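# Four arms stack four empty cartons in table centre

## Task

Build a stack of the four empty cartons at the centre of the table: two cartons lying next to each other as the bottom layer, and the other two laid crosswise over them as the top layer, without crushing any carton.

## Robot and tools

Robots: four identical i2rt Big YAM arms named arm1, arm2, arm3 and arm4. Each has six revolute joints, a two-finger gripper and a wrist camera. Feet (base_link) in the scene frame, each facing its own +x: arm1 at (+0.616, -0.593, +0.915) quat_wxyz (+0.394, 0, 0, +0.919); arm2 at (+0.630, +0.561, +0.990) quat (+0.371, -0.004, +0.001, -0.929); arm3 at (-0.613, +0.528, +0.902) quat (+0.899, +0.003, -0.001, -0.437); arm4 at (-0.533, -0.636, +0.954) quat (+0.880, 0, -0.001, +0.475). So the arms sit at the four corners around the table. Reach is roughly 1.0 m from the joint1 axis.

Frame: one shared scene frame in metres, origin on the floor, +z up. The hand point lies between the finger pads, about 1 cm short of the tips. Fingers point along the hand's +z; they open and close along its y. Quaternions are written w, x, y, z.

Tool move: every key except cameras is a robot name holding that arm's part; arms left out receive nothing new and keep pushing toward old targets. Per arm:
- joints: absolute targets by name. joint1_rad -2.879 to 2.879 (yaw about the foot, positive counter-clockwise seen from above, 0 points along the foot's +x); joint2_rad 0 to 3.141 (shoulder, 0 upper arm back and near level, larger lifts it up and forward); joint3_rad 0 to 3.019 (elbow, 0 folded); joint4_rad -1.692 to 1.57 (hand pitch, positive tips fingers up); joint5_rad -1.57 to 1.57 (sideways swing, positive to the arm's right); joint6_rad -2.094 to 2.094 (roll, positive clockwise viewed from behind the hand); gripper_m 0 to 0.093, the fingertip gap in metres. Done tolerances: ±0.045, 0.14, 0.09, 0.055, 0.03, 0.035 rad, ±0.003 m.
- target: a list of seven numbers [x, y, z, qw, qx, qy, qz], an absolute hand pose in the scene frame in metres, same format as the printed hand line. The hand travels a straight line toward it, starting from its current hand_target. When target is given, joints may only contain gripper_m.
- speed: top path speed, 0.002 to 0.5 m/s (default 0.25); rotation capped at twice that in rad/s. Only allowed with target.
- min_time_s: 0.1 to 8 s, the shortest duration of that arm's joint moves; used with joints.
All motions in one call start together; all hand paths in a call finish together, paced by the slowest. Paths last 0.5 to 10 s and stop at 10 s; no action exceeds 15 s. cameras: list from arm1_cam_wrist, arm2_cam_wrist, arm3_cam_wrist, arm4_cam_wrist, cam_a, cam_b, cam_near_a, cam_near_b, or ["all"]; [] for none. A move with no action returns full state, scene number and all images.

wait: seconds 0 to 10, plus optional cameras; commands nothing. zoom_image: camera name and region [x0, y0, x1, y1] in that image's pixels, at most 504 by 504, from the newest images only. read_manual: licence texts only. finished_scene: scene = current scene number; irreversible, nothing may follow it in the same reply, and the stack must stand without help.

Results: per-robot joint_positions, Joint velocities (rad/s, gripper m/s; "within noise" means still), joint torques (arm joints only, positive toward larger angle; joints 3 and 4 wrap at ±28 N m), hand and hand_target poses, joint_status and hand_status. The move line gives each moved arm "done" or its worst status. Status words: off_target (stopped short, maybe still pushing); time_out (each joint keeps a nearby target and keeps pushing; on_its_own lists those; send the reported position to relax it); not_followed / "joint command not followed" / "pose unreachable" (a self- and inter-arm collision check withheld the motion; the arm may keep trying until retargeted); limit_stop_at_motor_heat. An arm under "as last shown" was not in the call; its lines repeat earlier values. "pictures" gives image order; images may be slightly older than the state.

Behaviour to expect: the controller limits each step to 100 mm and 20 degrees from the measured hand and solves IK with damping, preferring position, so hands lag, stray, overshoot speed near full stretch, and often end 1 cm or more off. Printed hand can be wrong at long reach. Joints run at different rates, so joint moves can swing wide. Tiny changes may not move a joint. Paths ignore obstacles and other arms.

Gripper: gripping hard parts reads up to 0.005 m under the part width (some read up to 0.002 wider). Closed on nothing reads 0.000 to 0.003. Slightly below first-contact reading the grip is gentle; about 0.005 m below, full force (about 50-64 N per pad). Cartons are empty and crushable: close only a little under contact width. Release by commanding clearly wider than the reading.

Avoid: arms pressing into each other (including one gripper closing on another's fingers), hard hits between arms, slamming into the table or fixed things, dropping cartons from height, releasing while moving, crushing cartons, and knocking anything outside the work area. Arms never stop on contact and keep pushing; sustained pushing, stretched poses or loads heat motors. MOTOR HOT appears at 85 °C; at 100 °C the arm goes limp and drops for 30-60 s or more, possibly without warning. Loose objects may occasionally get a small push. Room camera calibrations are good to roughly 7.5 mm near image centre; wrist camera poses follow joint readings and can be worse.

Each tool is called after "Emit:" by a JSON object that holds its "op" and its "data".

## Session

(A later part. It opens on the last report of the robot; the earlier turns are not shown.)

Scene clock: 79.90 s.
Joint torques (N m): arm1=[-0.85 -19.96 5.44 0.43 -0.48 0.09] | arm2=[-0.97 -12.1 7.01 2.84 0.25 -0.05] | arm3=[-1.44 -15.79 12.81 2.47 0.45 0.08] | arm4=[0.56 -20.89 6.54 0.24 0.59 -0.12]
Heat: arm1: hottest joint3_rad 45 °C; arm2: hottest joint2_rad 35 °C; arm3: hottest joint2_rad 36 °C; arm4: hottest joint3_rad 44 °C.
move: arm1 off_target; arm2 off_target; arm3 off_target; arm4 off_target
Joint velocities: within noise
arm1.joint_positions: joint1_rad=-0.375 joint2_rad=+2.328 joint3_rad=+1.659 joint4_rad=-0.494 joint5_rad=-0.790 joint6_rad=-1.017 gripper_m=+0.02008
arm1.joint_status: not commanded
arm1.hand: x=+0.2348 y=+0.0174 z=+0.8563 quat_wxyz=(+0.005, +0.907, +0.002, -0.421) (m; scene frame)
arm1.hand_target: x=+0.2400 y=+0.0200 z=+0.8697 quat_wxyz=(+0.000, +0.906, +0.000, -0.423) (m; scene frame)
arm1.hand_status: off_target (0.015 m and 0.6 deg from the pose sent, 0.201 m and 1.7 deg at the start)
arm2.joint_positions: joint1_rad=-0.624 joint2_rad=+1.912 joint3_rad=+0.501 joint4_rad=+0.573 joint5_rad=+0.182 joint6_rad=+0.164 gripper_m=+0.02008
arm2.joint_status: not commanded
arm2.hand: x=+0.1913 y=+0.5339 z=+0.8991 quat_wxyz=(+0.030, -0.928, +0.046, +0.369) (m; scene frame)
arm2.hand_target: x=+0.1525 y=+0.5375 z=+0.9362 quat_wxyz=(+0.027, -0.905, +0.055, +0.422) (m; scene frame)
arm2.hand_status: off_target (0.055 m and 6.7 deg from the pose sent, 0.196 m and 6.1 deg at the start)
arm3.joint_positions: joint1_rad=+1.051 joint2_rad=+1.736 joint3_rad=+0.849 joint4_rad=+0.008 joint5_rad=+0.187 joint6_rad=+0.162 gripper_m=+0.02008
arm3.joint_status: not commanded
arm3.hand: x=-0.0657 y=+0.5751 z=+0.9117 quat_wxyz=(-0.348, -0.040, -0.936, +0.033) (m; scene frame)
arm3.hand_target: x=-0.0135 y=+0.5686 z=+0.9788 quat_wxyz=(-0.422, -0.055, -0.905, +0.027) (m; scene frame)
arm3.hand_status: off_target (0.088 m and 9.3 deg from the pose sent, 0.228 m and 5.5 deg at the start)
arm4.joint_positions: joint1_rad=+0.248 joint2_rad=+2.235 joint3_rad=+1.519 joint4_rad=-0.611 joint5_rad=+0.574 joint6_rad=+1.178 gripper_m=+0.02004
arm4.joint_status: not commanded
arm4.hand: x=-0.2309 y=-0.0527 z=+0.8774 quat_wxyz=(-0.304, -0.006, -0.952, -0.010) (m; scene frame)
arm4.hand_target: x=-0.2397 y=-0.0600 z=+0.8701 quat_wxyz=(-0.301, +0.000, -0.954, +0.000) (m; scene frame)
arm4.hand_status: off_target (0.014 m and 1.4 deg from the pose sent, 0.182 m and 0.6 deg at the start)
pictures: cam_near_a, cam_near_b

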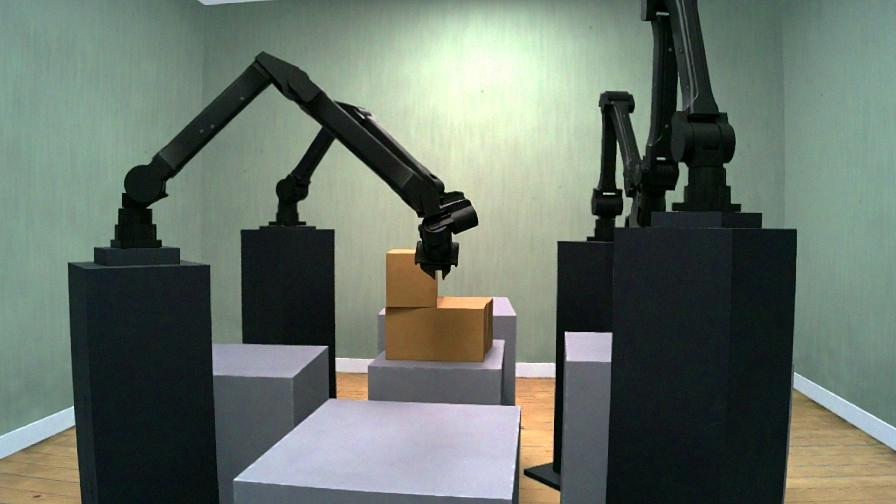

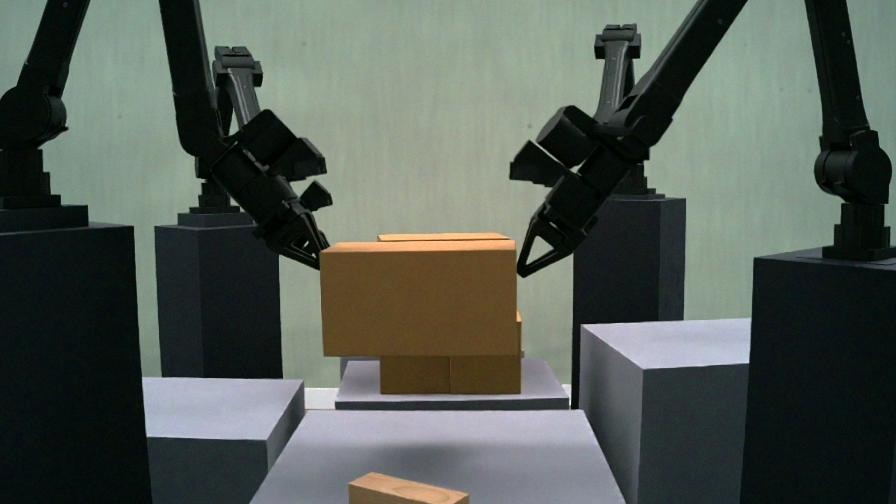

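Emit:
{"op": "move", "data": {"arm2": {"target":[0.133,0.425,0.940,-0.0184,0.9054,-0.0395,-0.4222],"speed":0.062}, "arm3": {"target":[-0.018,0.45,0.978,0.4222,0.0395,0.9054,-0.0184],"speed":0.062}, "arm4": {"target":[-0.3,-0.4,0.95,0.3007,0,0.9537,0],"speed":0.2}, "arm1": {"target":[0.3,-0.35,0.95,0,0.9063,0,-0.4226],"speed":0.2}, "cameras": ["cam_near_b","cam_near_a"]}}

Scene clock: 83.90 s.
Joint torques (N m): arm1=[1.08 -7.82 4.25 1.72 -0.21 0.17] | arm2=[-0.15 -11.58 12.1 2.67 0.92 0.13] | arm3=[-0.5 -14.62 11.08 3.32 -0.06 0.13] | arm4=[-1.26 -7.82 5.48 0.66 0.37 -0.26]
Heat: arm1: hottest joint3_rad 44 °C; arm2: hottest joint2_rad 36 °C; arm3: hottest joint3_rad 38 °C; arm4: hottest joint3_rad 43 °C.
move: arm1 done; arm2 off_target; arm3 off_target; arm4 off_target
Joint velocities: within noise
arm1.joint_positions: joint1_rad=-0.129 joint2_rad=+1.444 joint3_rad=+0.496 joint4_rad=-0.029 joint5_rad=-0.661 joint6_rad=-0.714 gripper_m=+0.02008
arm1.joint_status: not commanded
arm1.hand: x=+0.3040 y=-0.3469 z=+0.9441 quat_wxyz=(+0.007, +0.909, -0.007, -0.416) (m; scene frame)
arm1.hand_target: x=+0.3000 y=-0.3500 z=+0.9499 quat_wxyz=(+0.000, +0.906, +0.000, -0.423) (m; scene frame)
arm1.hand_status: done (0.008 m and 1.4 deg from the pose sent, 0.385 m and 0.6 deg at the start)
arm2.joint_positions: joint1_rad=-0.361 joint2_rad=+1.898 joint3_rad=+0.568 joint4_rad=+0.423 joint5_rad=+0.338 joint6_rad=+0.307 gripper_m=+0.02008
arm2.joint_status: not commanded
arm2.hand: x=+0.1956 y=+0.4418 z=+0.9025 quat_wxyz=(+0.038, -0.932, +0.012, +0.360) (m; scene frame)
arm2.hand_target: x=+0.1388 y=+0.4267 z=+0.9447 quat_wxyz=(+0.018, -0.905, +0.040, +0.422) (m; scene frame)
arm2.hand_status: off_target (0.075 m and 8.6 deg from the pose sent, 0.130 m and 6.8 deg at the start)
arm3.joint_positions: joint1_rad=+0.775 joint2_rad=+1.699 joint3_rad=+0.849 joint4_rad=+0.008 joint5_rad=-0.035 joint6_rad=-0.039 gripper_m=+0.02008
arm3.joint_status: not commanded
arm3.hand: x=-0.0627 y=+0.4613 z=+0.9287 quat_wxyz=(-0.358, -0.037, -0.933, +0.012) (m; scene frame)
arm3.hand_target: x=-0.0234 y=+0.4505 z=+0.9804 quat_wxyz=(-0.422, -0.039, -0.906, +0.019) (m; scene frame)
arm3.hand_status: off_target (0.068 m and 8.1 deg from the pose sent, 0.149 m and 9.3 deg at the start)
arm4.joint_positions: joint1_rad=+0.087 joint2_rad=+1.397 joint3_rad=+0.472 joint4_rad=-0.309 joint5_rad=+0.527 joint6_rad=+0.982 gripper_m=+0.02004
arm4.joint_status: not commanded
arm4.hand: x=-0.3000 y=-0.3896 z=+0.9529 quat_wxyz=(-0.304, +0.002, -0.953, -0.007) (m; scene frame)
arm4.hand_target: x=-0.3002 y=-0.3998 z=+0.9499 quat_wxyz=(-0.301, +0.000, -0.954, +0.000) (m; scene frame)
arm4.hand_status: off_target (0.011 m and 1.0 deg from the pose sent, 0.361 m and 1.4 deg at the start)
pictures: cam_near_a, cam_near_b

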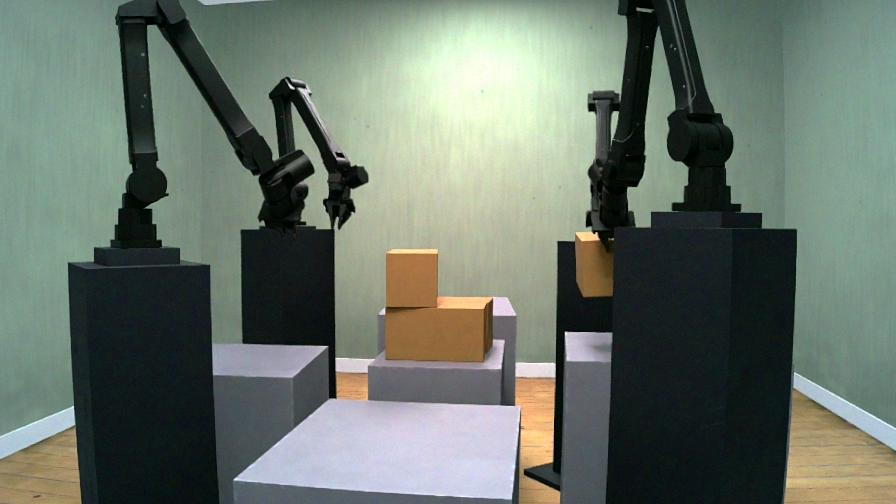

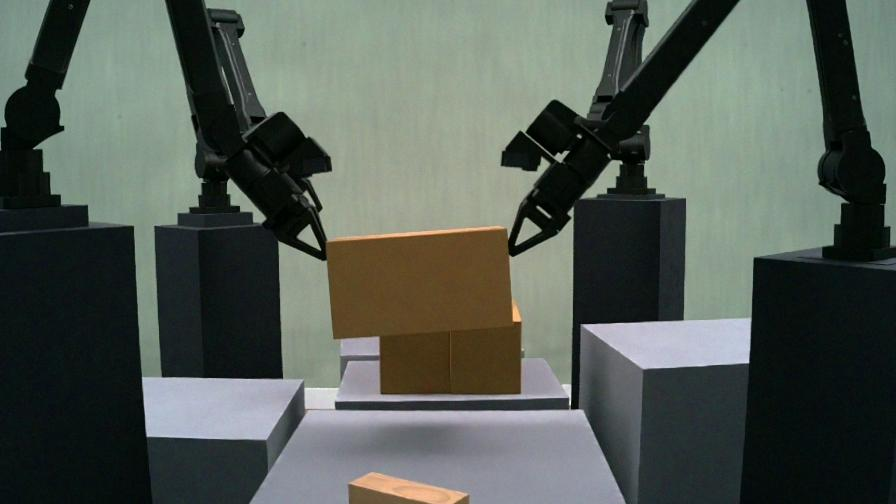

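Emit:
{"op": "move", "data": {"arm2": {"target":[0.117,0.305,0.952,-0.0110,0.9060,-0.0237,-0.4225],"speed":0.062}, "arm3": {"target":[-0.031,0.325,0.968,0.4225,0.0237,0.9060,-0.0110],"speed":0.062}, "cameras": ["cam_near_b","cam_b"]}}

Scene clock: 87.03 s.
Joint torques (N m): arm1=[1.08 -7.82 4.23 1.73 -0.21 0.15] | arm2=[-0.67 -10.64 12.49 2.28 0.92 0.05] | arm3=[0.44 -14.27 14.31 2.39 -0.68 0.1] | arm4=[-1.26 -7.82 5.53 0.64 0.39 -0.26]
Heat: arm1: hottest joint3_rad 44 °C; arm2: hottest joint2_rad 36 °C; arm3: hottest joint3_rad 39 °C; arm4: hottest joint3_rad 43 °C.
move: arm2 off_target; arm3 off_target
Joint velocities: within noise
arm1, arm4: as last shown
arm1.hand: x=+0.3040 y=-0.3469 z=+0.9441 quat_wxyz=(+0.007, +0.909, -0.008, -0.416) (m; scene frame)
arm2.joint_positions: joint1_rad=-0.133 joint2_rad=+1.929 joint3_rad=+0.800 joint4_rad=+0.224 joint5_rad=+0.471 joint6_rad=+0.461 gripper_m=+0.02008
arm2.joint_status: not commanded
arm2.hand: x=+0.1588 y=+0.3189 z=+0.9302 quat_wxyz=(+0.024, -0.921, +0.000, +0.390) (m; scene frame)
arm2.hand_target: x=+0.1201 y=+0.3070 z=+0.9545 quat_wxyz=(+0.011, -0.906, +0.024, +0.423) (m; scene frame)
arm2.hand_status: off_target (0.049 m and 5.1 deg from the pose sent, 0.165 m and 8.4 deg at the start)
arm3.joint_positions: joint1_rad=+0.494 joint2_rad=+1.739 joint3_rad=+0.854 joint4_rad=-0.005 joint5_rad=-0.256 joint6_rad=-0.237 gripper_m=+0.02008
arm3.joint_status: not commanded
arm3.hand: x=-0.0946 y=+0.3492 z=+0.9115 quat_wxyz=(-0.354, -0.040, -0.934, -0.010) (m; scene frame)
arm3.hand_target: x=-0.0405 y=+0.3285 z=+0.9732 quat_wxyz=(-0.422, -0.023, -0.906, +0.011) (m; scene frame)
arm3.hand_status: off_target (0.088 m and 9.1 deg from the pose sent, 0.145 m and 8.2 deg at the start)
pictures: cam_b, cam_near_b

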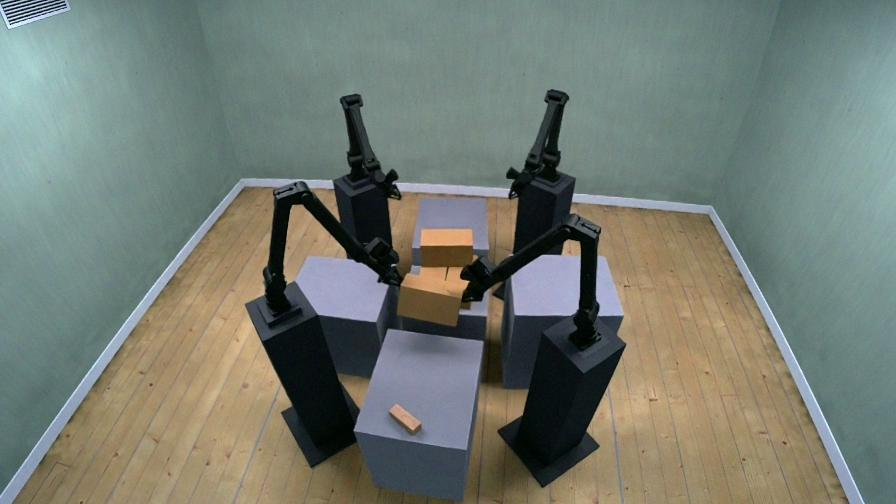

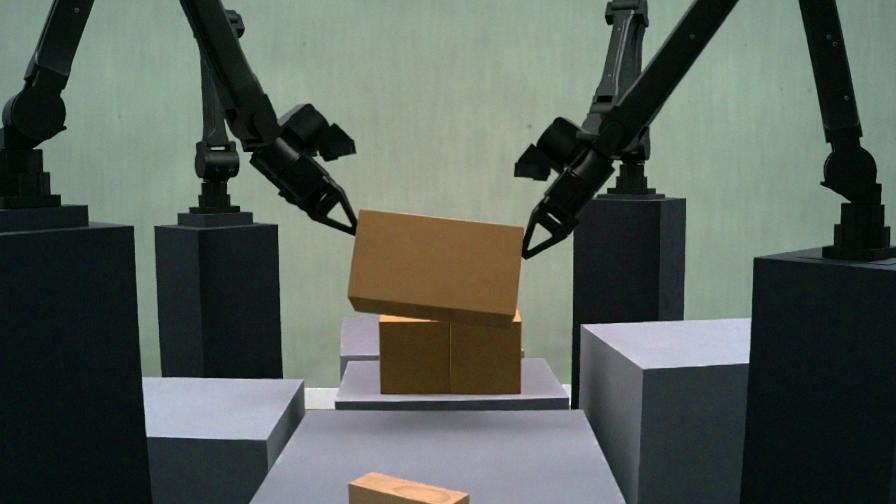

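Emit:
{"op": "move", "data": {"arm2": {"target":[0.114,0.300,0.946,-0.0074,0.9062,-0.0158,-0.4226],"speed":0.05}, "arm3": {"target":[-0.033,0.305,0.995,0.4226,0.0158,0.9062,-0.0074],"speed":0.05}, "cameras": ["cam_near_b","cam_b"]}}

Scene clock: 89.30 s.
Joint torques (N m): arm1=[1.14 -7.82 4.23 1.7 -0.21 0.16] | arm2=[-0.21 -11.81 12.53 2.71 0.82 -0.14] | arm3=[0.44 -15.85 14.42 2.29 -0.72 0.15] | arm4=[-1.03 -7.82 5.5 0.66 0.41 -0.25]
Heat: arm1: hottest joint3_rad 44 °C; arm2: hottest joint2_rad 36 °C; arm3: hottest joint3_rad 41 °C; arm4: hottest joint3_rad 43 °C.
move: arm2 off_target; arm3 off_target
Joint velocities: within noise
arm1, arm4: as last shown
arm2.joint_positions: joint1_rad=-0.130 joint2_rad=+1.954 joint3_rad=+0.806 joint4_rad=+0.224 joint5_rad=+0.464 joint6_rad=+0.461 gripper_m=+0.02008
arm2.joint_status: not commanded
arm2.hand: x=+0.1615 y=+0.3176 z=+0.9188 quat_wxyz=(+0.026, -0.924, -0.005, +0.381) (m; scene frame)
arm2.hand_target: x=+0.1179 y=+0.3024 z=+0.9492 quat_wxyz=(+0.008, -0.906, +0.016, +0.423) (m; scene frame)
arm2.hand_status: off_target (0.058 m and 6.1 deg from the pose sent, 0.051 m and 4.9 deg at the start)
arm3.joint_positions: joint1_rad=+0.451 joint2_rad=+1.725 joint3_rad=+0.899 joint4_rad=-0.097 joint5_rad=-0.301 joint6_rad=-0.284 gripper_m=+0.02008
arm3.joint_status: not commanded
arm3.hand: x=-0.0956 y=+0.3322 z=+0.9246 quat_wxyz=(-0.346, -0.033, -0.937, -0.021) (m; scene frame)
arm3.hand_target: x=-0.0432 y=+0.3091 z=+0.9998 quat_wxyz=(-0.423, -0.016, -0.906, +0.008) (m; scene frame)
arm3.hand_status: off_target (0.098 m and 10.2 deg from the pose sent, 0.113 m and 9.2 deg at the start; pose on its path clipped on 16 of 43 steps)
pictures: cam_b, cam_near_b

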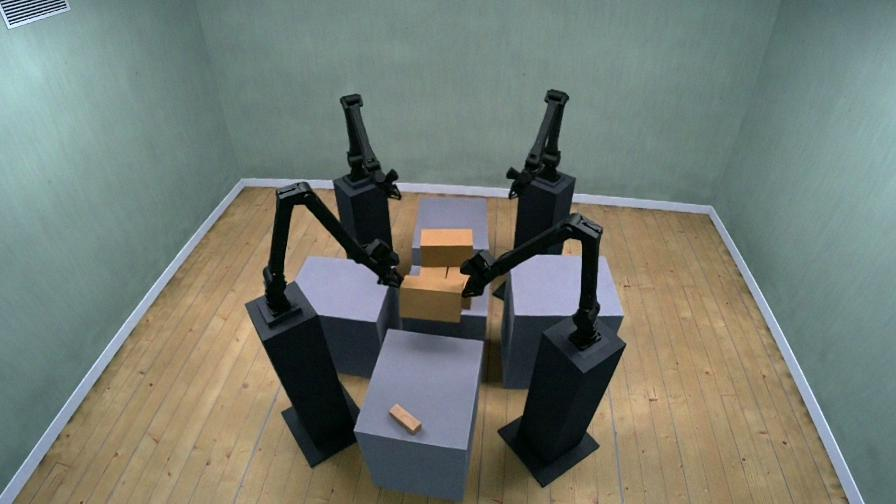

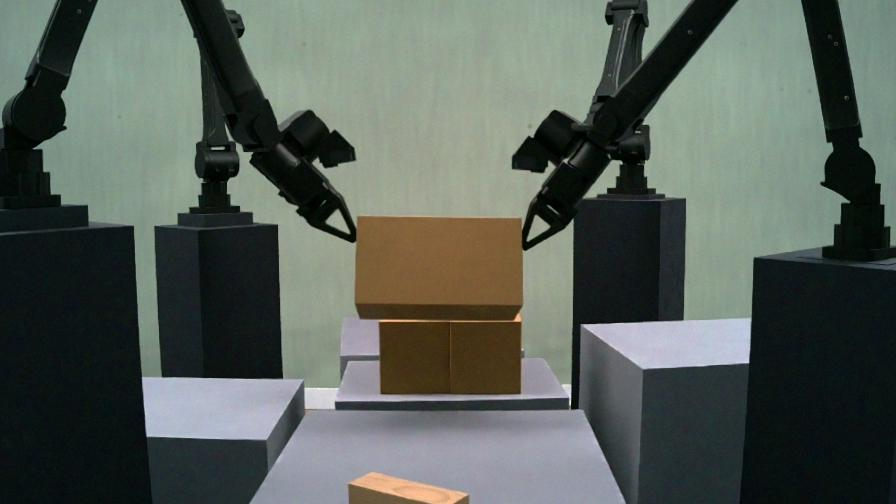

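Emit:
{"op": "move", "data": {"arm2": {"target":[0.094,0.195,0.955,0,0.9063,0,-0.4226],"speed":0.06}, "arm3": {"target":[-0.052,0.195,0.995,0.4226,0,0.9063,0],"speed":0.06}, "cameras": ["cam_near_b","cam_near_a","cam_b"]}}

Scene clock: 92.70 s.
Joint torques (N m): arm1=[1.08 -7.82 4.23 1.73 -0.21 0.16] | arm2=[-1.85 -14.15 14.8 2.56 1.35 0.04] | arm3=[2.26 -14.92 14.65 2.15 -1.29 0.13] | arm4=[-1.08 -7.88 5.46 0.62 0.39 -0.25]
Heat: arm1: hottest joint3_rad 44 °C; arm2: hottest joint2_rad 36 °C; arm3: hottest joint3_rad 42 °C; arm4: hottest joint3_rad 43 °C.
move: arm2 off_target; arm3 off_target
Joint velocities: within noise
arm1, arm4: as last shown
arm2.joint_positions: joint1_rad=+0.016 joint2_rad=+2.051 joint3_rad=+1.034 joint4_rad=+0.038 joint5_rad=+0.515 joint6_rad=+0.530 gripper_m=+0.02008
arm2.joint_status: not commanded
arm2.hand: x=+0.1517 y=+0.2144 z=+0.9173 quat_wxyz=(+0.022, -0.926, -0.039, +0.376) (m; scene frame)
arm2.hand_target: x=+0.0993 y=+0.1999 z=+0.9590 quat_wxyz=(+0.001, -0.906, +0.000, +0.423) (m; scene frame)
arm2.hand_status: off_target (0.072 m and 7.8 deg from the pose sent, 0.145 m and 6.0 deg at the start)
arm3.joint_positions: joint1_rad=+0.221 joint2_rad=+1.795 joint3_rad=+1.066 joint4_rad=-0.221 joint5_rad=-0.464 joint6_rad=-0.467 gripper_m=+0.02007
arm3.joint_status: not commanded
arm3.hand: x=-0.1064 y=+0.2145 z=+0.9453 quat_wxyz=(-0.370, -0.031, -0.928, -0.024) (m; scene frame)
arm3.hand_target: x=-0.0590 y=+0.2000 z=+0.9985 quat_wxyz=(-0.423, +0.000, -0.906, +0.000) (m; scene frame)
arm3.hand_status: off_target (0.076 m and 7.9 deg from the pose sent, 0.160 m and 10.5 deg at the start)
pictures: cam_b, cam_near_a, cam_near_b

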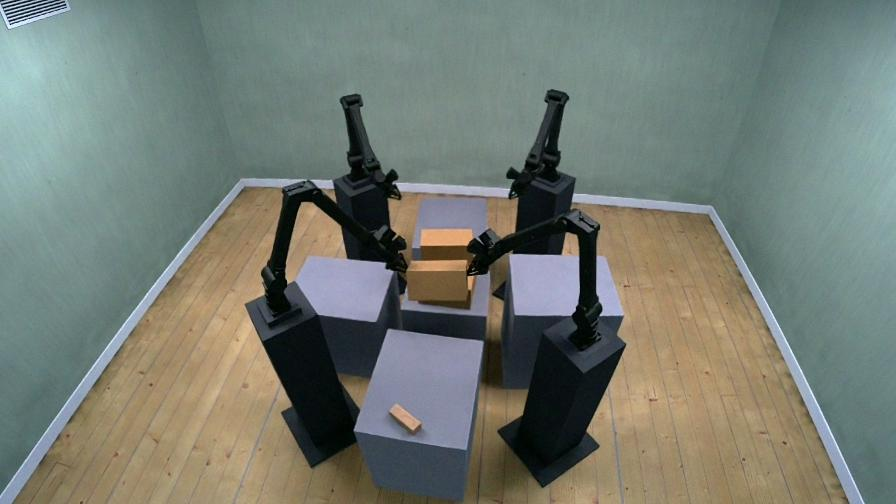

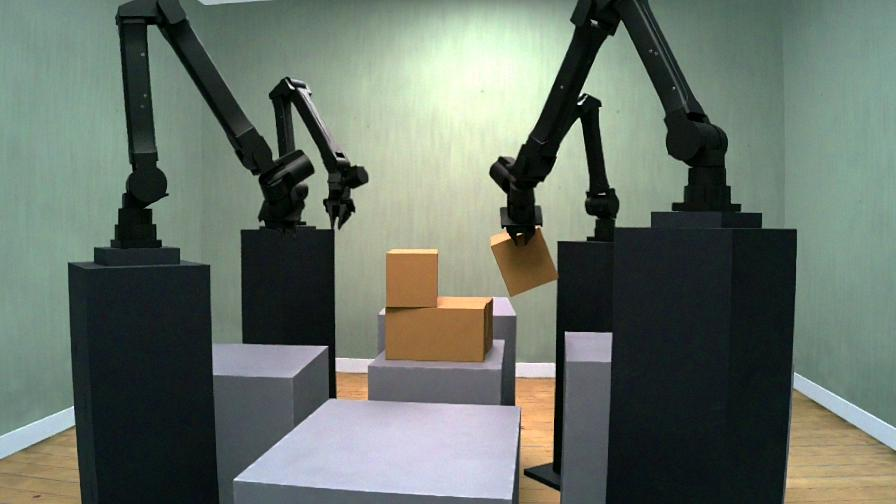

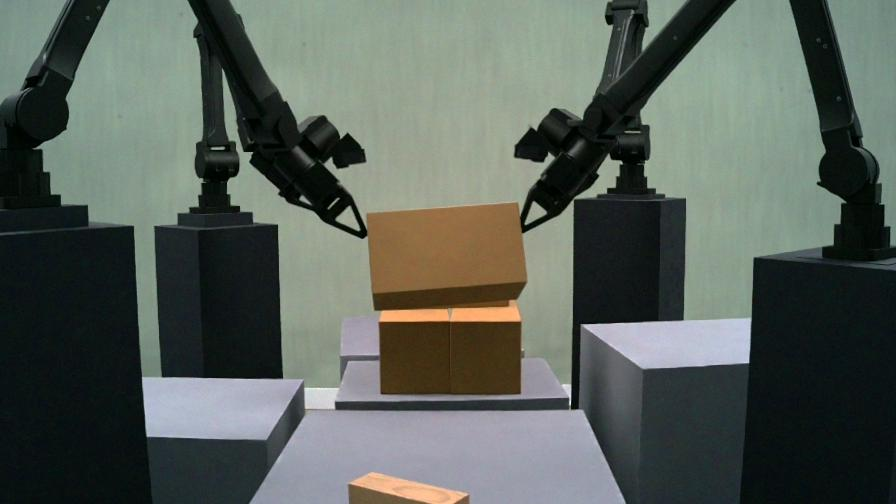

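Emit:
{"op": "move", "data": {"arm2": {"target":[0.080,0.115,0.962,0.0790,0.9029,-0.0369,-0.4210],"speed":0.05}, "arm3": {"target":[-0.064,0.115,0.975,0.4210,-0.0369,0.9029,-0.0790],"speed":0.05}, "cameras": ["cam_near_b","cam_near_a","cam_b"]}}

Scene clock: 97.73 s.
Joint torques (N m): arm1=[1.14 -7.88 4.25 1.72 -0.2 0.16] | arm2=[-2.78 -14.68 14.34 2.07 0.85 0.03] | arm3=[2.43 -17.2 14.38 3.28 -1.4 -0.1] | arm4=[-1.03 -7.65 5.52 0.66 0.39 -0.25]
Heat: arm1: hottest joint3_rad 43 °C; arm2: hottest joint2_rad 36 °C; arm3: hottest joint3_rad 44 °C; arm4: hottest joint3_rad 42 °C.
move: arm2 off_target; arm3 off_target
Joint velocities: within noise
arm1, arm4: as last shown
arm2.joint_positions: joint1_rad=+0.078 joint2_rad=+2.118 joint3_rad=+1.229 joint4_rad=+0.010 joint5_rad=+0.473 joint6_rad=+0.676 gripper_m=+0.02008
arm2.joint_status: not commanded
arm2.hand: x=+0.1261 y=+0.1215 z=+0.9402 quat_wxyz=(-0.066, -0.916, +0.005, +0.394) (m; scene frame)
arm2.hand_target: x=+0.0831 y=+0.1185 z=+0.9641 quat_wxyz=(-0.079, -0.903, +0.037, +0.421) (m; scene frame)
arm2.hand_status: off_target (0.051 m and 5.2 deg from the pose sent, 0.130 m and 15.6 deg at the start)
arm3.joint_positions: joint1_rad=+0.122 joint2_rad=+1.898 joint3_rad=+1.132 joint4_rad=-0.198 joint5_rad=-0.433 joint6_rad=-0.633 gripper_m=+0.02007
arm3.joint_status: not commanded
arm3.hand: x=-0.1260 y=+0.1453 z=+0.9136 quat_wxyz=(-0.356, -0.007, -0.934, +0.032) (m; scene frame)
arm3.hand_target: x=-0.0726 y=+0.1226 z=+0.9803 quat_wxyz=(-0.421, +0.037, -0.903, +0.079) (m; scene frame)
arm3.hand_status: off_target (0.092 m and 11.0 deg from the pose sent, 0.112 m and 15.6 deg at the start)
pictures: cam_b, cam_near_a, cam_near_b

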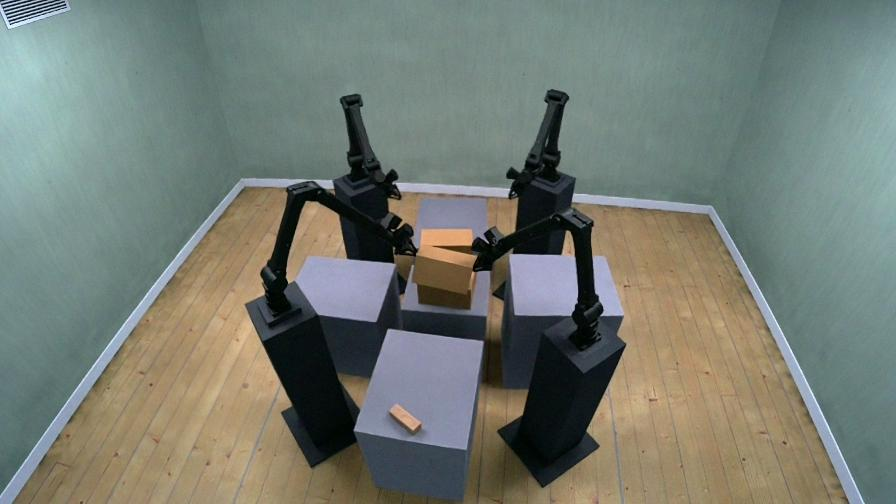

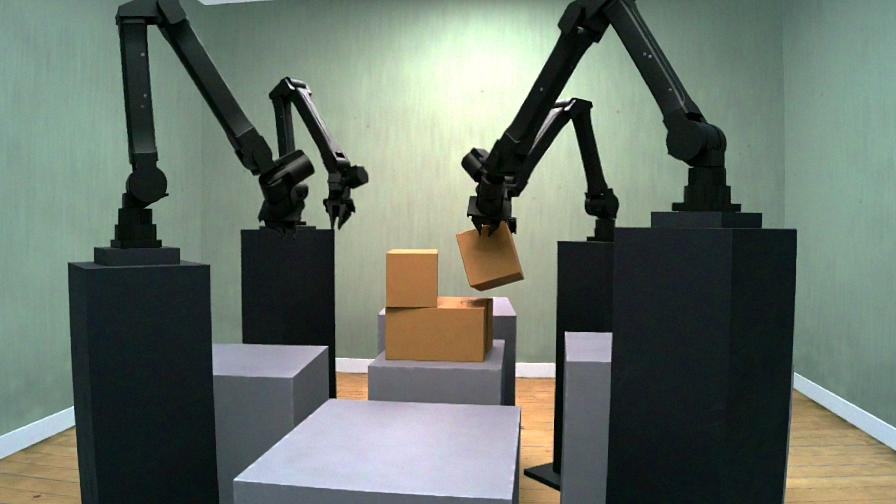

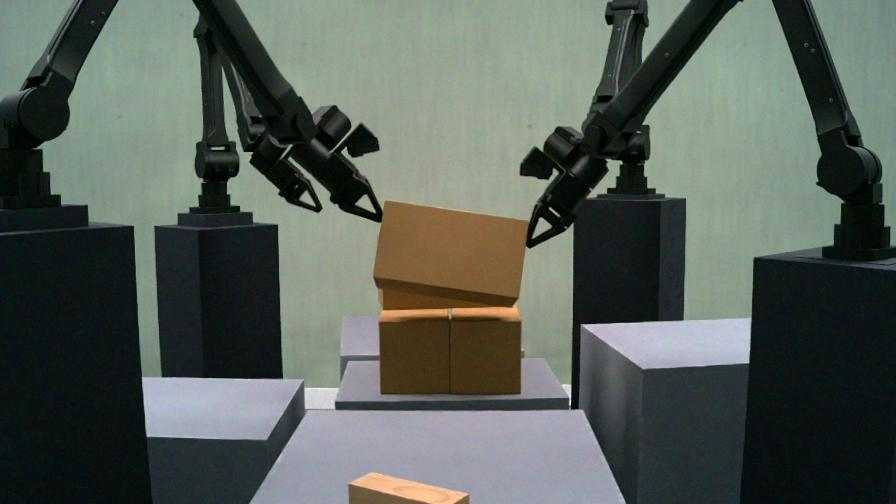

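Emit:
{"op": "move", "data": {"arm2": {"target":[0.080,0.113,0.945,0.1573,0.8925,-0.0734,-0.4162],"speed":0.05}, "arm3": {"target":[-0.065,0.10,0.995,0.4162,-0.0734,0.8925,-0.1573],"speed":0.05}, "cameras": ["cam_near_b","cam_near_a","cam_a"]}}

Scene clock: 102.20 s.
Joint torques (N m): arm1=[1.14 -7.82 4.22 1.72 -0.2 0.15] | arm2=[-5.01 -14.74 9.78 4.38 1.06 0.02] | arm3=[3.31 -19.31 13.04 3.55 -1.6 -0.06] | arm4=[-0.85 -7.88 5.53 0.65 0.39 -0.26]
Heat: arm1: hottest joint3_rad 43 °C; arm2: hottest joint2_rad 37 °C; arm3: hottest joint3_rad 45 °C; arm4: hottest joint3_rad 42 °C.
move: arm2 off_target; arm3 off_target
Joint velocities: within noise
arm1, arm4: as last shown
arm2.joint_positions: joint1_rad=+0.078 joint2_rad=+2.154 joint3_rad=+1.229 joint4_rad=+0.132 joint5_rad=+0.370 joint6_rad=+0.763 gripper_m=+0.02008
arm2.joint_status: not commanded
arm2.hand: x=+0.1254 y=+0.0963 z=+0.9302 quat_wxyz=(-0.149, -0.910, +0.035, +0.385) (m; scene frame)
arm2.hand_target: x=+0.0827 y=+0.1155 z=+0.9460 quat_wxyz=(-0.156, -0.893, +0.073, +0.416) (m; scene frame)
arm2.hand_status: off_target (0.051 m and 6.1 deg from the pose sent, 0.047 m and 13.6 deg at the start)
arm3.joint_positions: joint1_rad=+0.115 joint2_rad=+1.898 joint3_rad=+1.132 joint4_rad=-0.132 joint5_rad=-0.339 joint6_rad=-0.729 gripper_m=+0.02007
arm3.joint_status: not commanded
arm3.hand: x=-0.1278 y=+0.1201 z=+0.9178 quat_wxyz=(-0.347, +0.027, -0.931, +0.106) (m; scene frame)
arm3.hand_target: x=-0.0741 y=+0.1080 z=+0.9977 quat_wxyz=(-0.416, +0.074, -0.893, +0.157) (m; scene frame)
arm3.hand_status: off_target (0.102 m and 12.1 deg from the pose sent, 0.112 m and 19.0 deg at the start; pose on its path clipped on 31 of 71 steps)
pictures: cam_a, cam_near_a, cam_near_b

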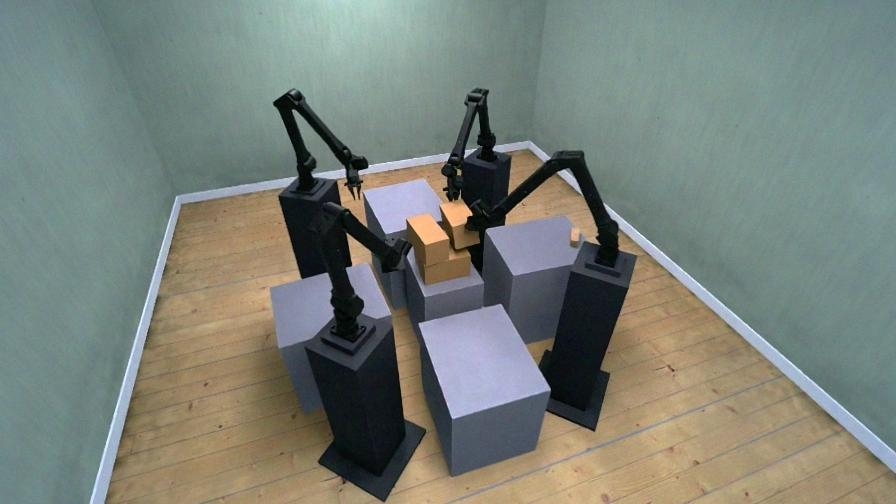

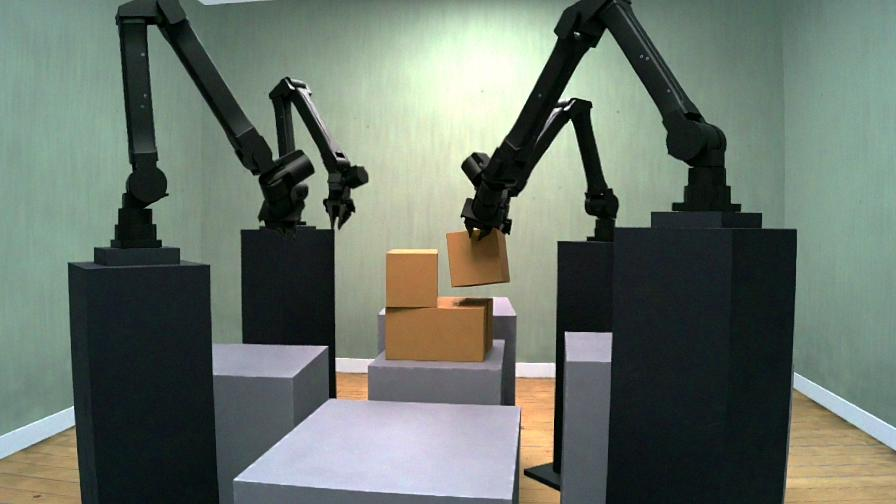

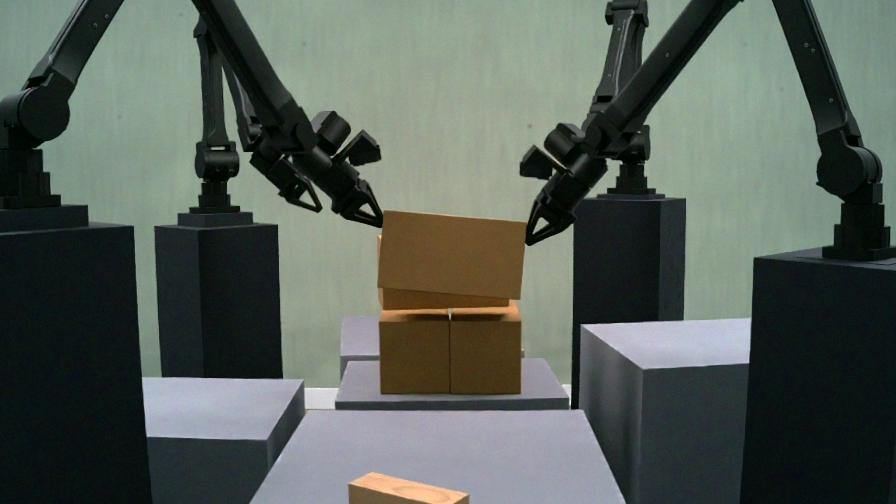

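Emit:
{"op": "move", "data": {"arm2": {"target":[0.080,0.103,0.915,0.1500,0.8936,-0.0700,-0.4167],"speed":0.04}, "arm3": {"target":[-0.067,0.085,0.980,0.4167,-0.0700,0.8936,-0.1500],"speed":0.04}, "cameras": ["cam_near_b","cam_near_a","cam_a"]}}

Scene clock: 104.67 s.
Joint torques (N m): arm1=[1.14 -7.82 4.25 1.72 -0.2 0.16] | arm2=[-3.72 -16.85 11.41 4.37 1.54 -0.04] | arm3=[2.43 -15.91 13.64 3.06 -1.26 0.15] | arm4=[-1.03 -8 5.48 0.66 0.4 -0.25]
Heat: arm1: hottest joint3_rad 43 °C; arm2: hottest joint2_rad 37 °C; arm3: hottest joint3_rad 46 °C; arm4: hottest joint3_rad 42 °C.
move: arm2 off_target; arm3 off_target
Joint velocities: within noise
arm1, arm4: as last shown
arm2.joint_positions: joint1_rad=+0.082 joint2_rad=+2.243 joint3_rad=+1.229 joint4_rad=+0.154 joint5_rad=+0.377 joint6_rad=+0.764 gripper_m=+0.02008
arm2.joint_status: not commanded
arm2.hand: x=+0.1365 y=+0.1073 z=+0.8761 quat_wxyz=(-0.125, -0.921, +0.029, +0.367) (m; scene frame)
arm2.hand_target: x=+0.0839 y=+0.1075 z=+0.9178 quat_wxyz=(-0.149, -0.894, +0.070, +0.417) (m; scene frame)
arm2.hand_status: off_target (0.069 m and 8.5 deg from the pose sent, 0.048 m and 5.7 deg at the start)
arm3.joint_positions: joint1_rad=+0.103 joint2_rad=+1.900 joint3_rad=+1.166 joint4_rad=-0.121 joint5_rad=-0.372 joint6_rad=-0.755 gripper_m=+0.02007
arm3.joint_status: not commanded
arm3.hand: x=-0.1182 y=+0.1067 z=+0.9342 quat_wxyz=(-0.368, +0.042, -0.921, +0.116) (m; scene frame)
arm3.hand_target: x=-0.0730 y=+0.0906 z=+0.9831 quat_wxyz=(-0.417, +0.070, -0.894, +0.150) (m; scene frame)
arm3.hand_status: off_target (0.072 m and 8.1 deg from the pose sent, 0.094 m and 11.5 deg at the start)
pictures: cam_a, cam_near_a, cam_near_b

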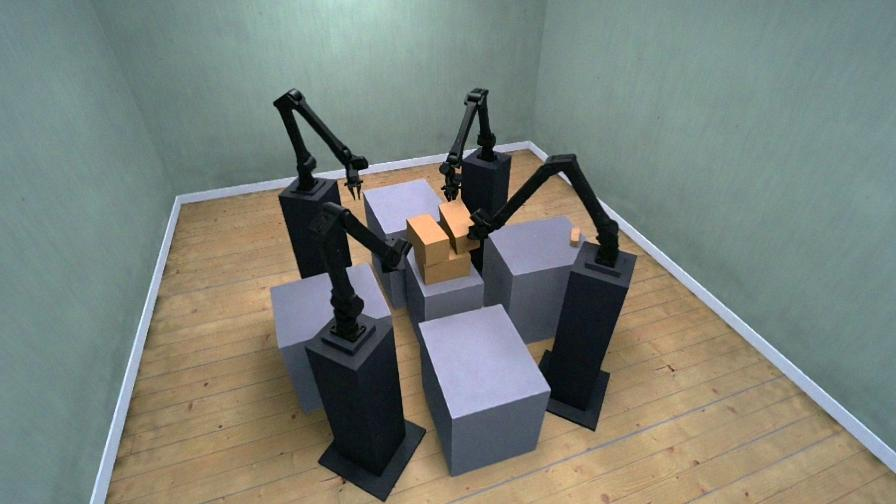

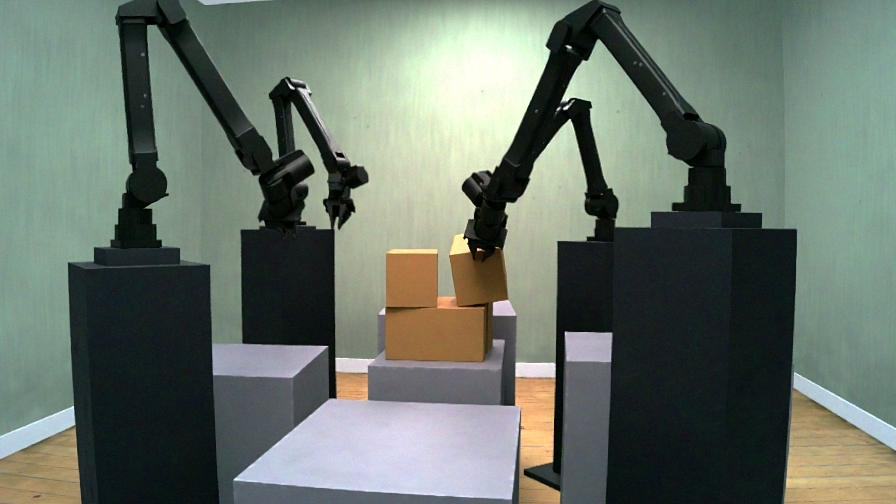

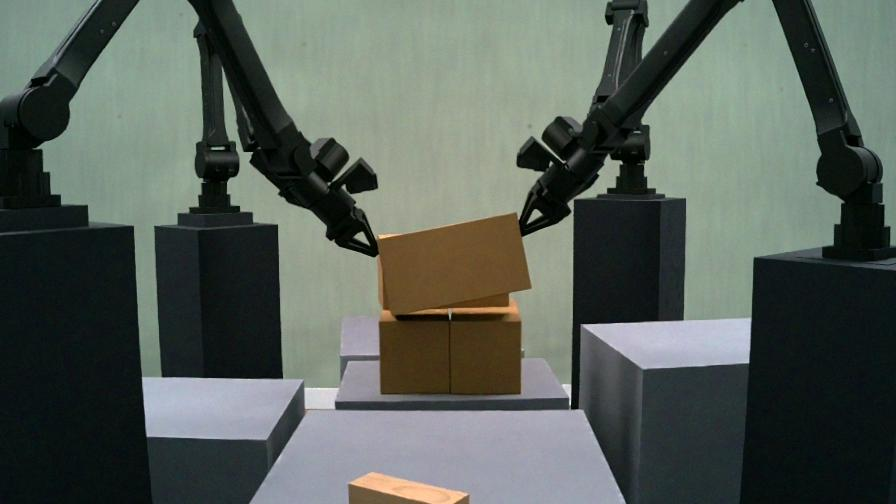

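Emit:
{"op": "move", "data": {"arm2": {"target":[0.080,0.090,0.925,0.1500,0.8936,-0.0700,-0.4167],"speed":0.04}, "arm3": {"target":[-0.067,0.083,0.942,0.4167,-0.0700,0.8936,-0.1500],"speed":0.04}, "cameras": ["cam_near_b","cam_near_a","cam_a"]}}

Scene clock: 107.00 s.
Joint torques (N m): arm1=[1.14 -7.88 4.25 1.72 -0.21 0.16] | arm2=[-3.55 -17.79 13.63 2.56 1.4 0] | arm3=[2.61 -17.49 12.19 3.22 -1.31 0.16] | arm4=[-1.03 -7.88 5.53 0.62 0.37 -0.26]
Heat: arm1: hottest joint3_rad 43 °C; arm2: hottest joint2_rad 37 °C; arm3: hottest joint3_rad 46 °C; arm4: hottest joint3_rad 42 °C.
move: arm2 off_target; arm3 off_target
Joint velocities: within noise
arm1, arm4: as last shown
arm2.joint_positions: joint1_rad=+0.091 joint2_rad=+2.243 joint3_rad=+1.230 joint4_rad=+0.154 joint5_rad=+0.391 joint6_rad=+0.768 gripper_m=+0.02008
arm2.joint_status: not commanded
arm2.hand: x=+0.1390 y=+0.1043 z=+0.8772 quat_wxyz=(-0.123, -0.920, +0.029, +0.371) (m; scene frame)
arm2.hand_target: x=+0.0847 y=+0.0954 z=+0.9285 quat_wxyz=(-0.150, -0.894, +0.070, +0.417) (m; scene frame)
arm2.hand_status: off_target (0.077 m and 8.2 deg from the pose sent, 0.077 m and 8.5 deg at the start)
arm3.joint_positions: joint1_rad=+0.099 joint2_rad=+1.981 joint3_rad=+1.166 joint4_rad=-0.044 joint5_rad=-0.373 joint6_rad=-0.758 gripper_m=+0.02007
arm3.joint_status: not commanded
arm3.hand: x=-0.1169 y=+0.1016 z=+0.8955 quat_wxyz=(-0.367, +0.041, -0.922, +0.116) (m; scene frame)
arm3.hand_target: x=-0.0721 y=+0.0880 z=+0.9452 quat_wxyz=(-0.417, +0.070, -0.894, +0.149) (m; scene frame)
arm3.hand_status: off_target (0.071 m and 8.3 deg from the pose sent, 0.057 m and 8.1 deg at the start)
pictures: cam_a, cam_near_a, cam_near_b

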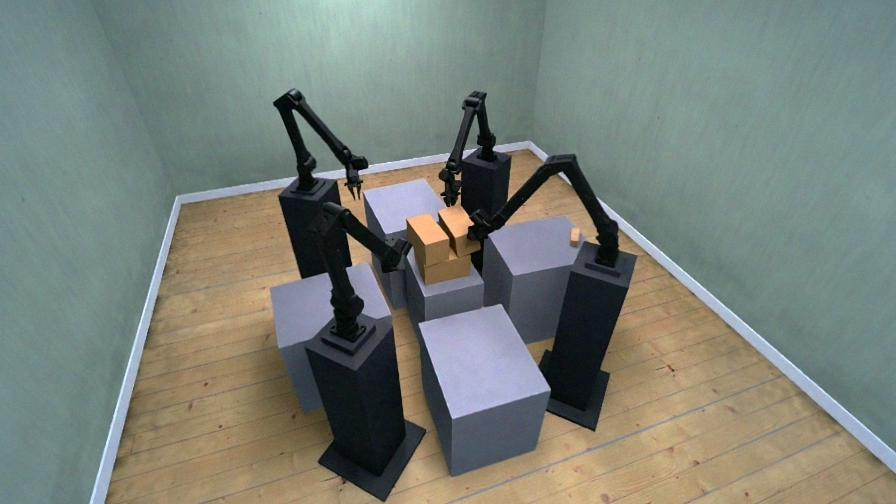

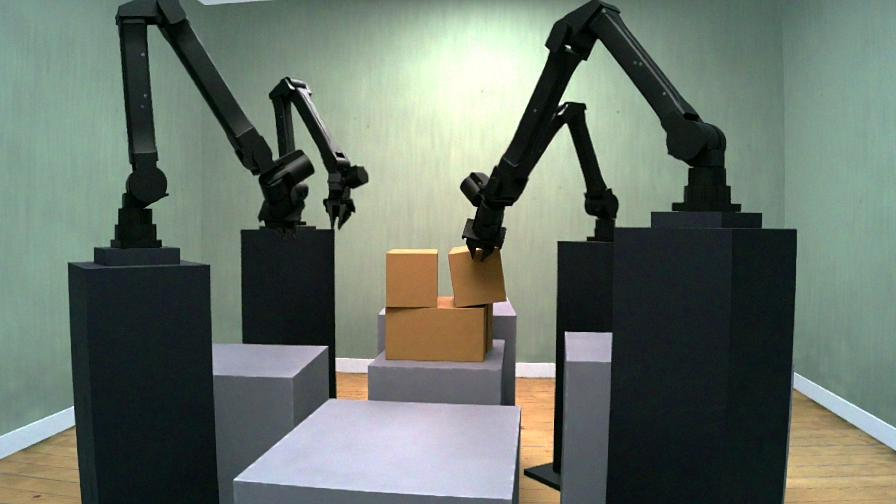

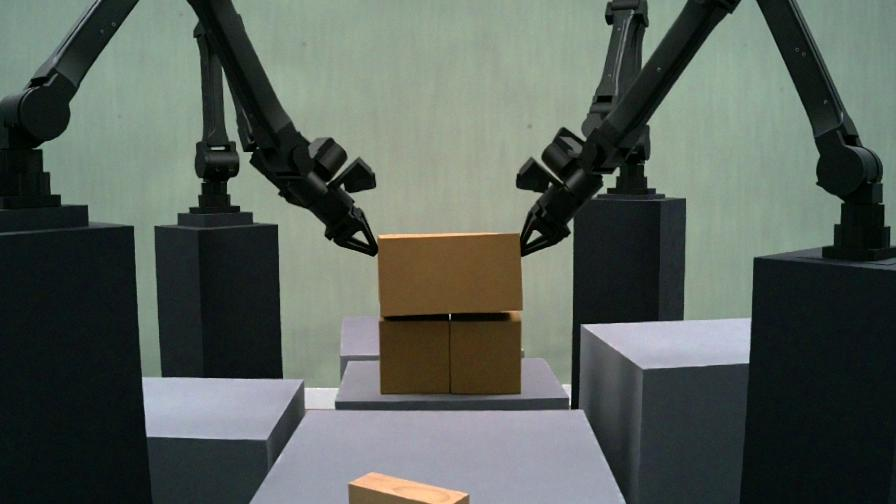

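Emit:
{"op": "move", "data": {"arm2": {"target":[0.080,0.066,0.938,0.1500,0.8936,-0.0700,-0.4167],"speed":0.04}, "arm3": {"target":[-0.067,0.060,0.952,0.4167,-0.0700,0.8936,-0.1500],"speed":0.04}, "cameras": ["cam_near_b","cam_near_a","cam_a"]}}

Scene clock: 109.27 s.
Joint torques (N m): arm1=[1.08 -7.77 4.23 1.72 -0.2 0.15] | arm2=[-2.84 -17.85 14.15 2.25 1.31 0.03] | arm3=[2.9 -17.67 13.34 1.98 -1.44 0.14] | arm4=[-0.97 -7.88 5.52 0.64 0.4 -0.24]
Heat: arm1: hottest joint3_rad 42 °C; arm2: hottest joint2_rad 37 °C; arm3: hottest joint3_rad 47 °C; arm4: hottest joint3_rad 42 °C.
move: arm2 off_target; arm3 off_target
Joint velocities: within noise
arm1.joint_positions: joint1_rad=-0.129 joint2_rad=+1.444 joint3_rad=+0.496 joint4_rad=-0.029 joint5_rad=-0.661 joint6_rad=-0.714 gripper_m=+0.02008
arm1.joint_status: not commanded
arm1.hand: x=+0.3040 y=-0.3469 z=+0.9441 quat_wxyz=(+0.007, +0.909, -0.008, -0.416) (m; scene frame)
arm1.hand_target: x=+0.3000 y=-0.3500 z=+0.9499 quat_wxyz=(+0.000, +0.906, +0.000, -0.423) (m; scene frame)
arm1.hand_status: not commanded
arm2.joint_positions: joint1_rad=+0.121 joint2_rad=+2.243 joint3_rad=+1.293 joint4_rad=+0.096 joint5_rad=+0.413 joint6_rad=+0.791 gripper_m=+0.02008
arm2.joint_status: not commanded
arm2.hand: x=+0.1378 y=+0.0768 z=+0.8924 quat_wxyz=(-0.127, -0.917, +0.030, +0.376) (m; scene frame)
arm2.hand_target: x=+0.0843 y=+0.0714 z=+0.9411 quat_wxyz=(-0.149, -0.894, +0.070, +0.417) (m; scene frame)
arm2.hand_status: off_target (0.074 m and 7.5 deg from the pose sent, 0.093 m and 8.3 deg at the start)
arm3.joint_positions: joint1_rad=+0.068 joint2_rad=+1.996 joint3_rad=+1.213 joint4_rad=-0.065 joint5_rad=-0.391 joint6_rad=-0.776 gripper_m=+0.02007
arm3.joint_status: not commanded
arm3.hand: x=-0.1181 y=+0.0774 z=+0.9035 quat_wxyz=(-0.373, +0.040, -0.919, +0.123) (m; scene frame)
arm3.hand_target: x=-0.0721 y=+0.0655 z=+0.9547 quat_wxyz=(-0.417, +0.070, -0.894, +0.150) (m; scene frame)
arm3.hand_status: off_target (0.073 m and 7.4 deg from the pose sent, 0.086 m and 8.3 deg at the start)
arm4.joint_positions: joint1_rad=+0.087 joint2_rad=+1.397 joint3_rad=+0.472 joint4_rad=-0.309 joint5_rad=+0.527 joint6_rad=+0.982 gripper_m=+0.02004
arm4.joint_status: not commanded
arm4.hand: x=-0.3000 y=-0.3896 z=+0.9529 quat_wxyz=(-0.304, +0.002, -0.953, -0.007) (m; scene frame)
arm4.hand_target: x=-0.3002 y=-0.3998 z=+0.9499 quat_wxyz=(-0.301, +0.000, -0.954, +0.000) (m; scene frame)
arm4.hand_status: not commanded
pictures: cam_a, cam_near_a, cam_near_b

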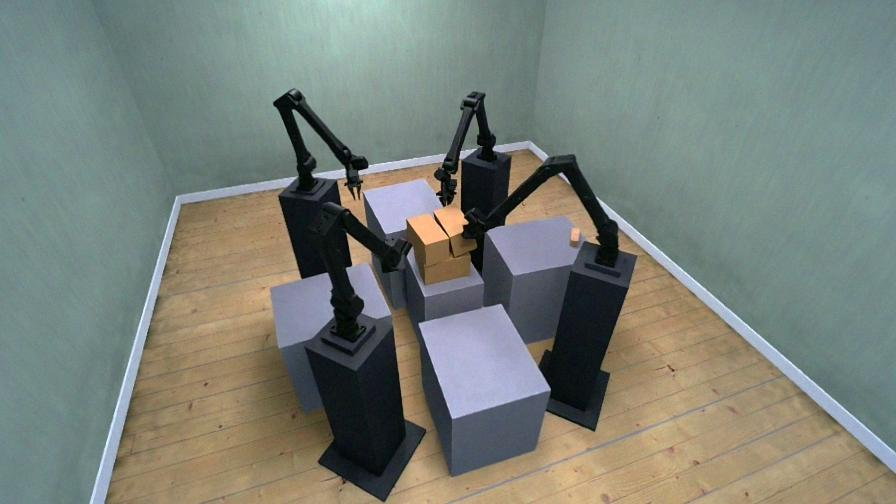

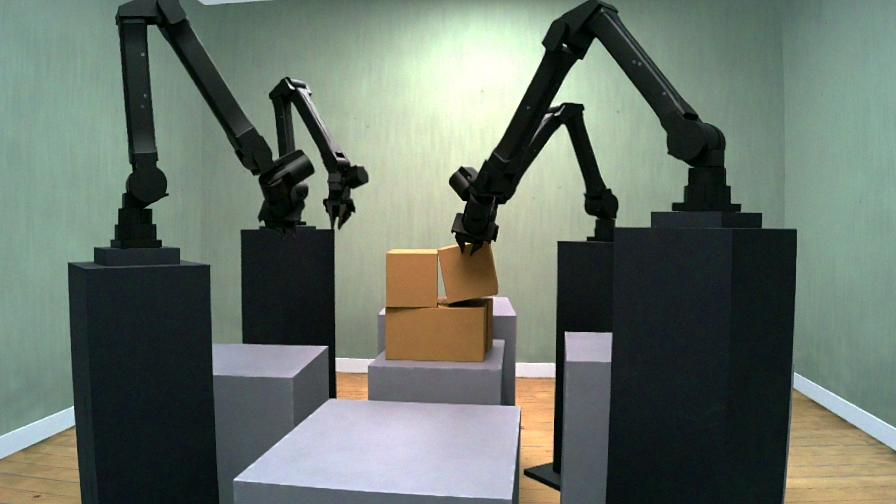

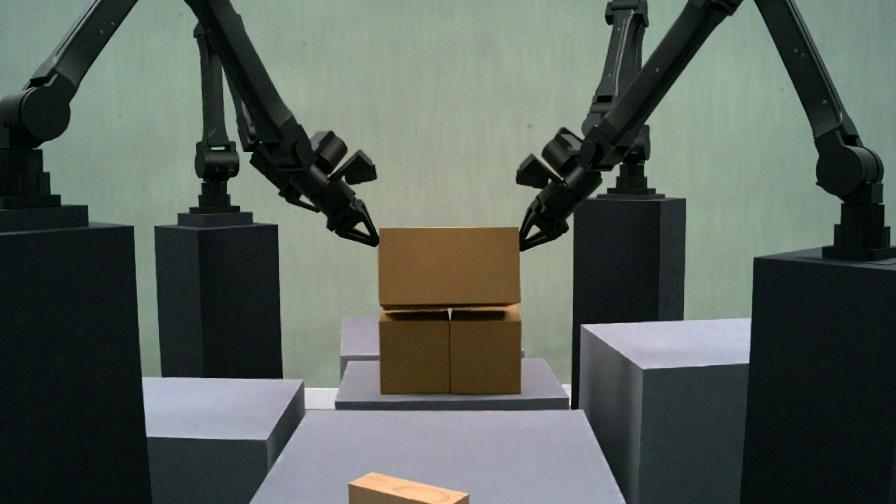

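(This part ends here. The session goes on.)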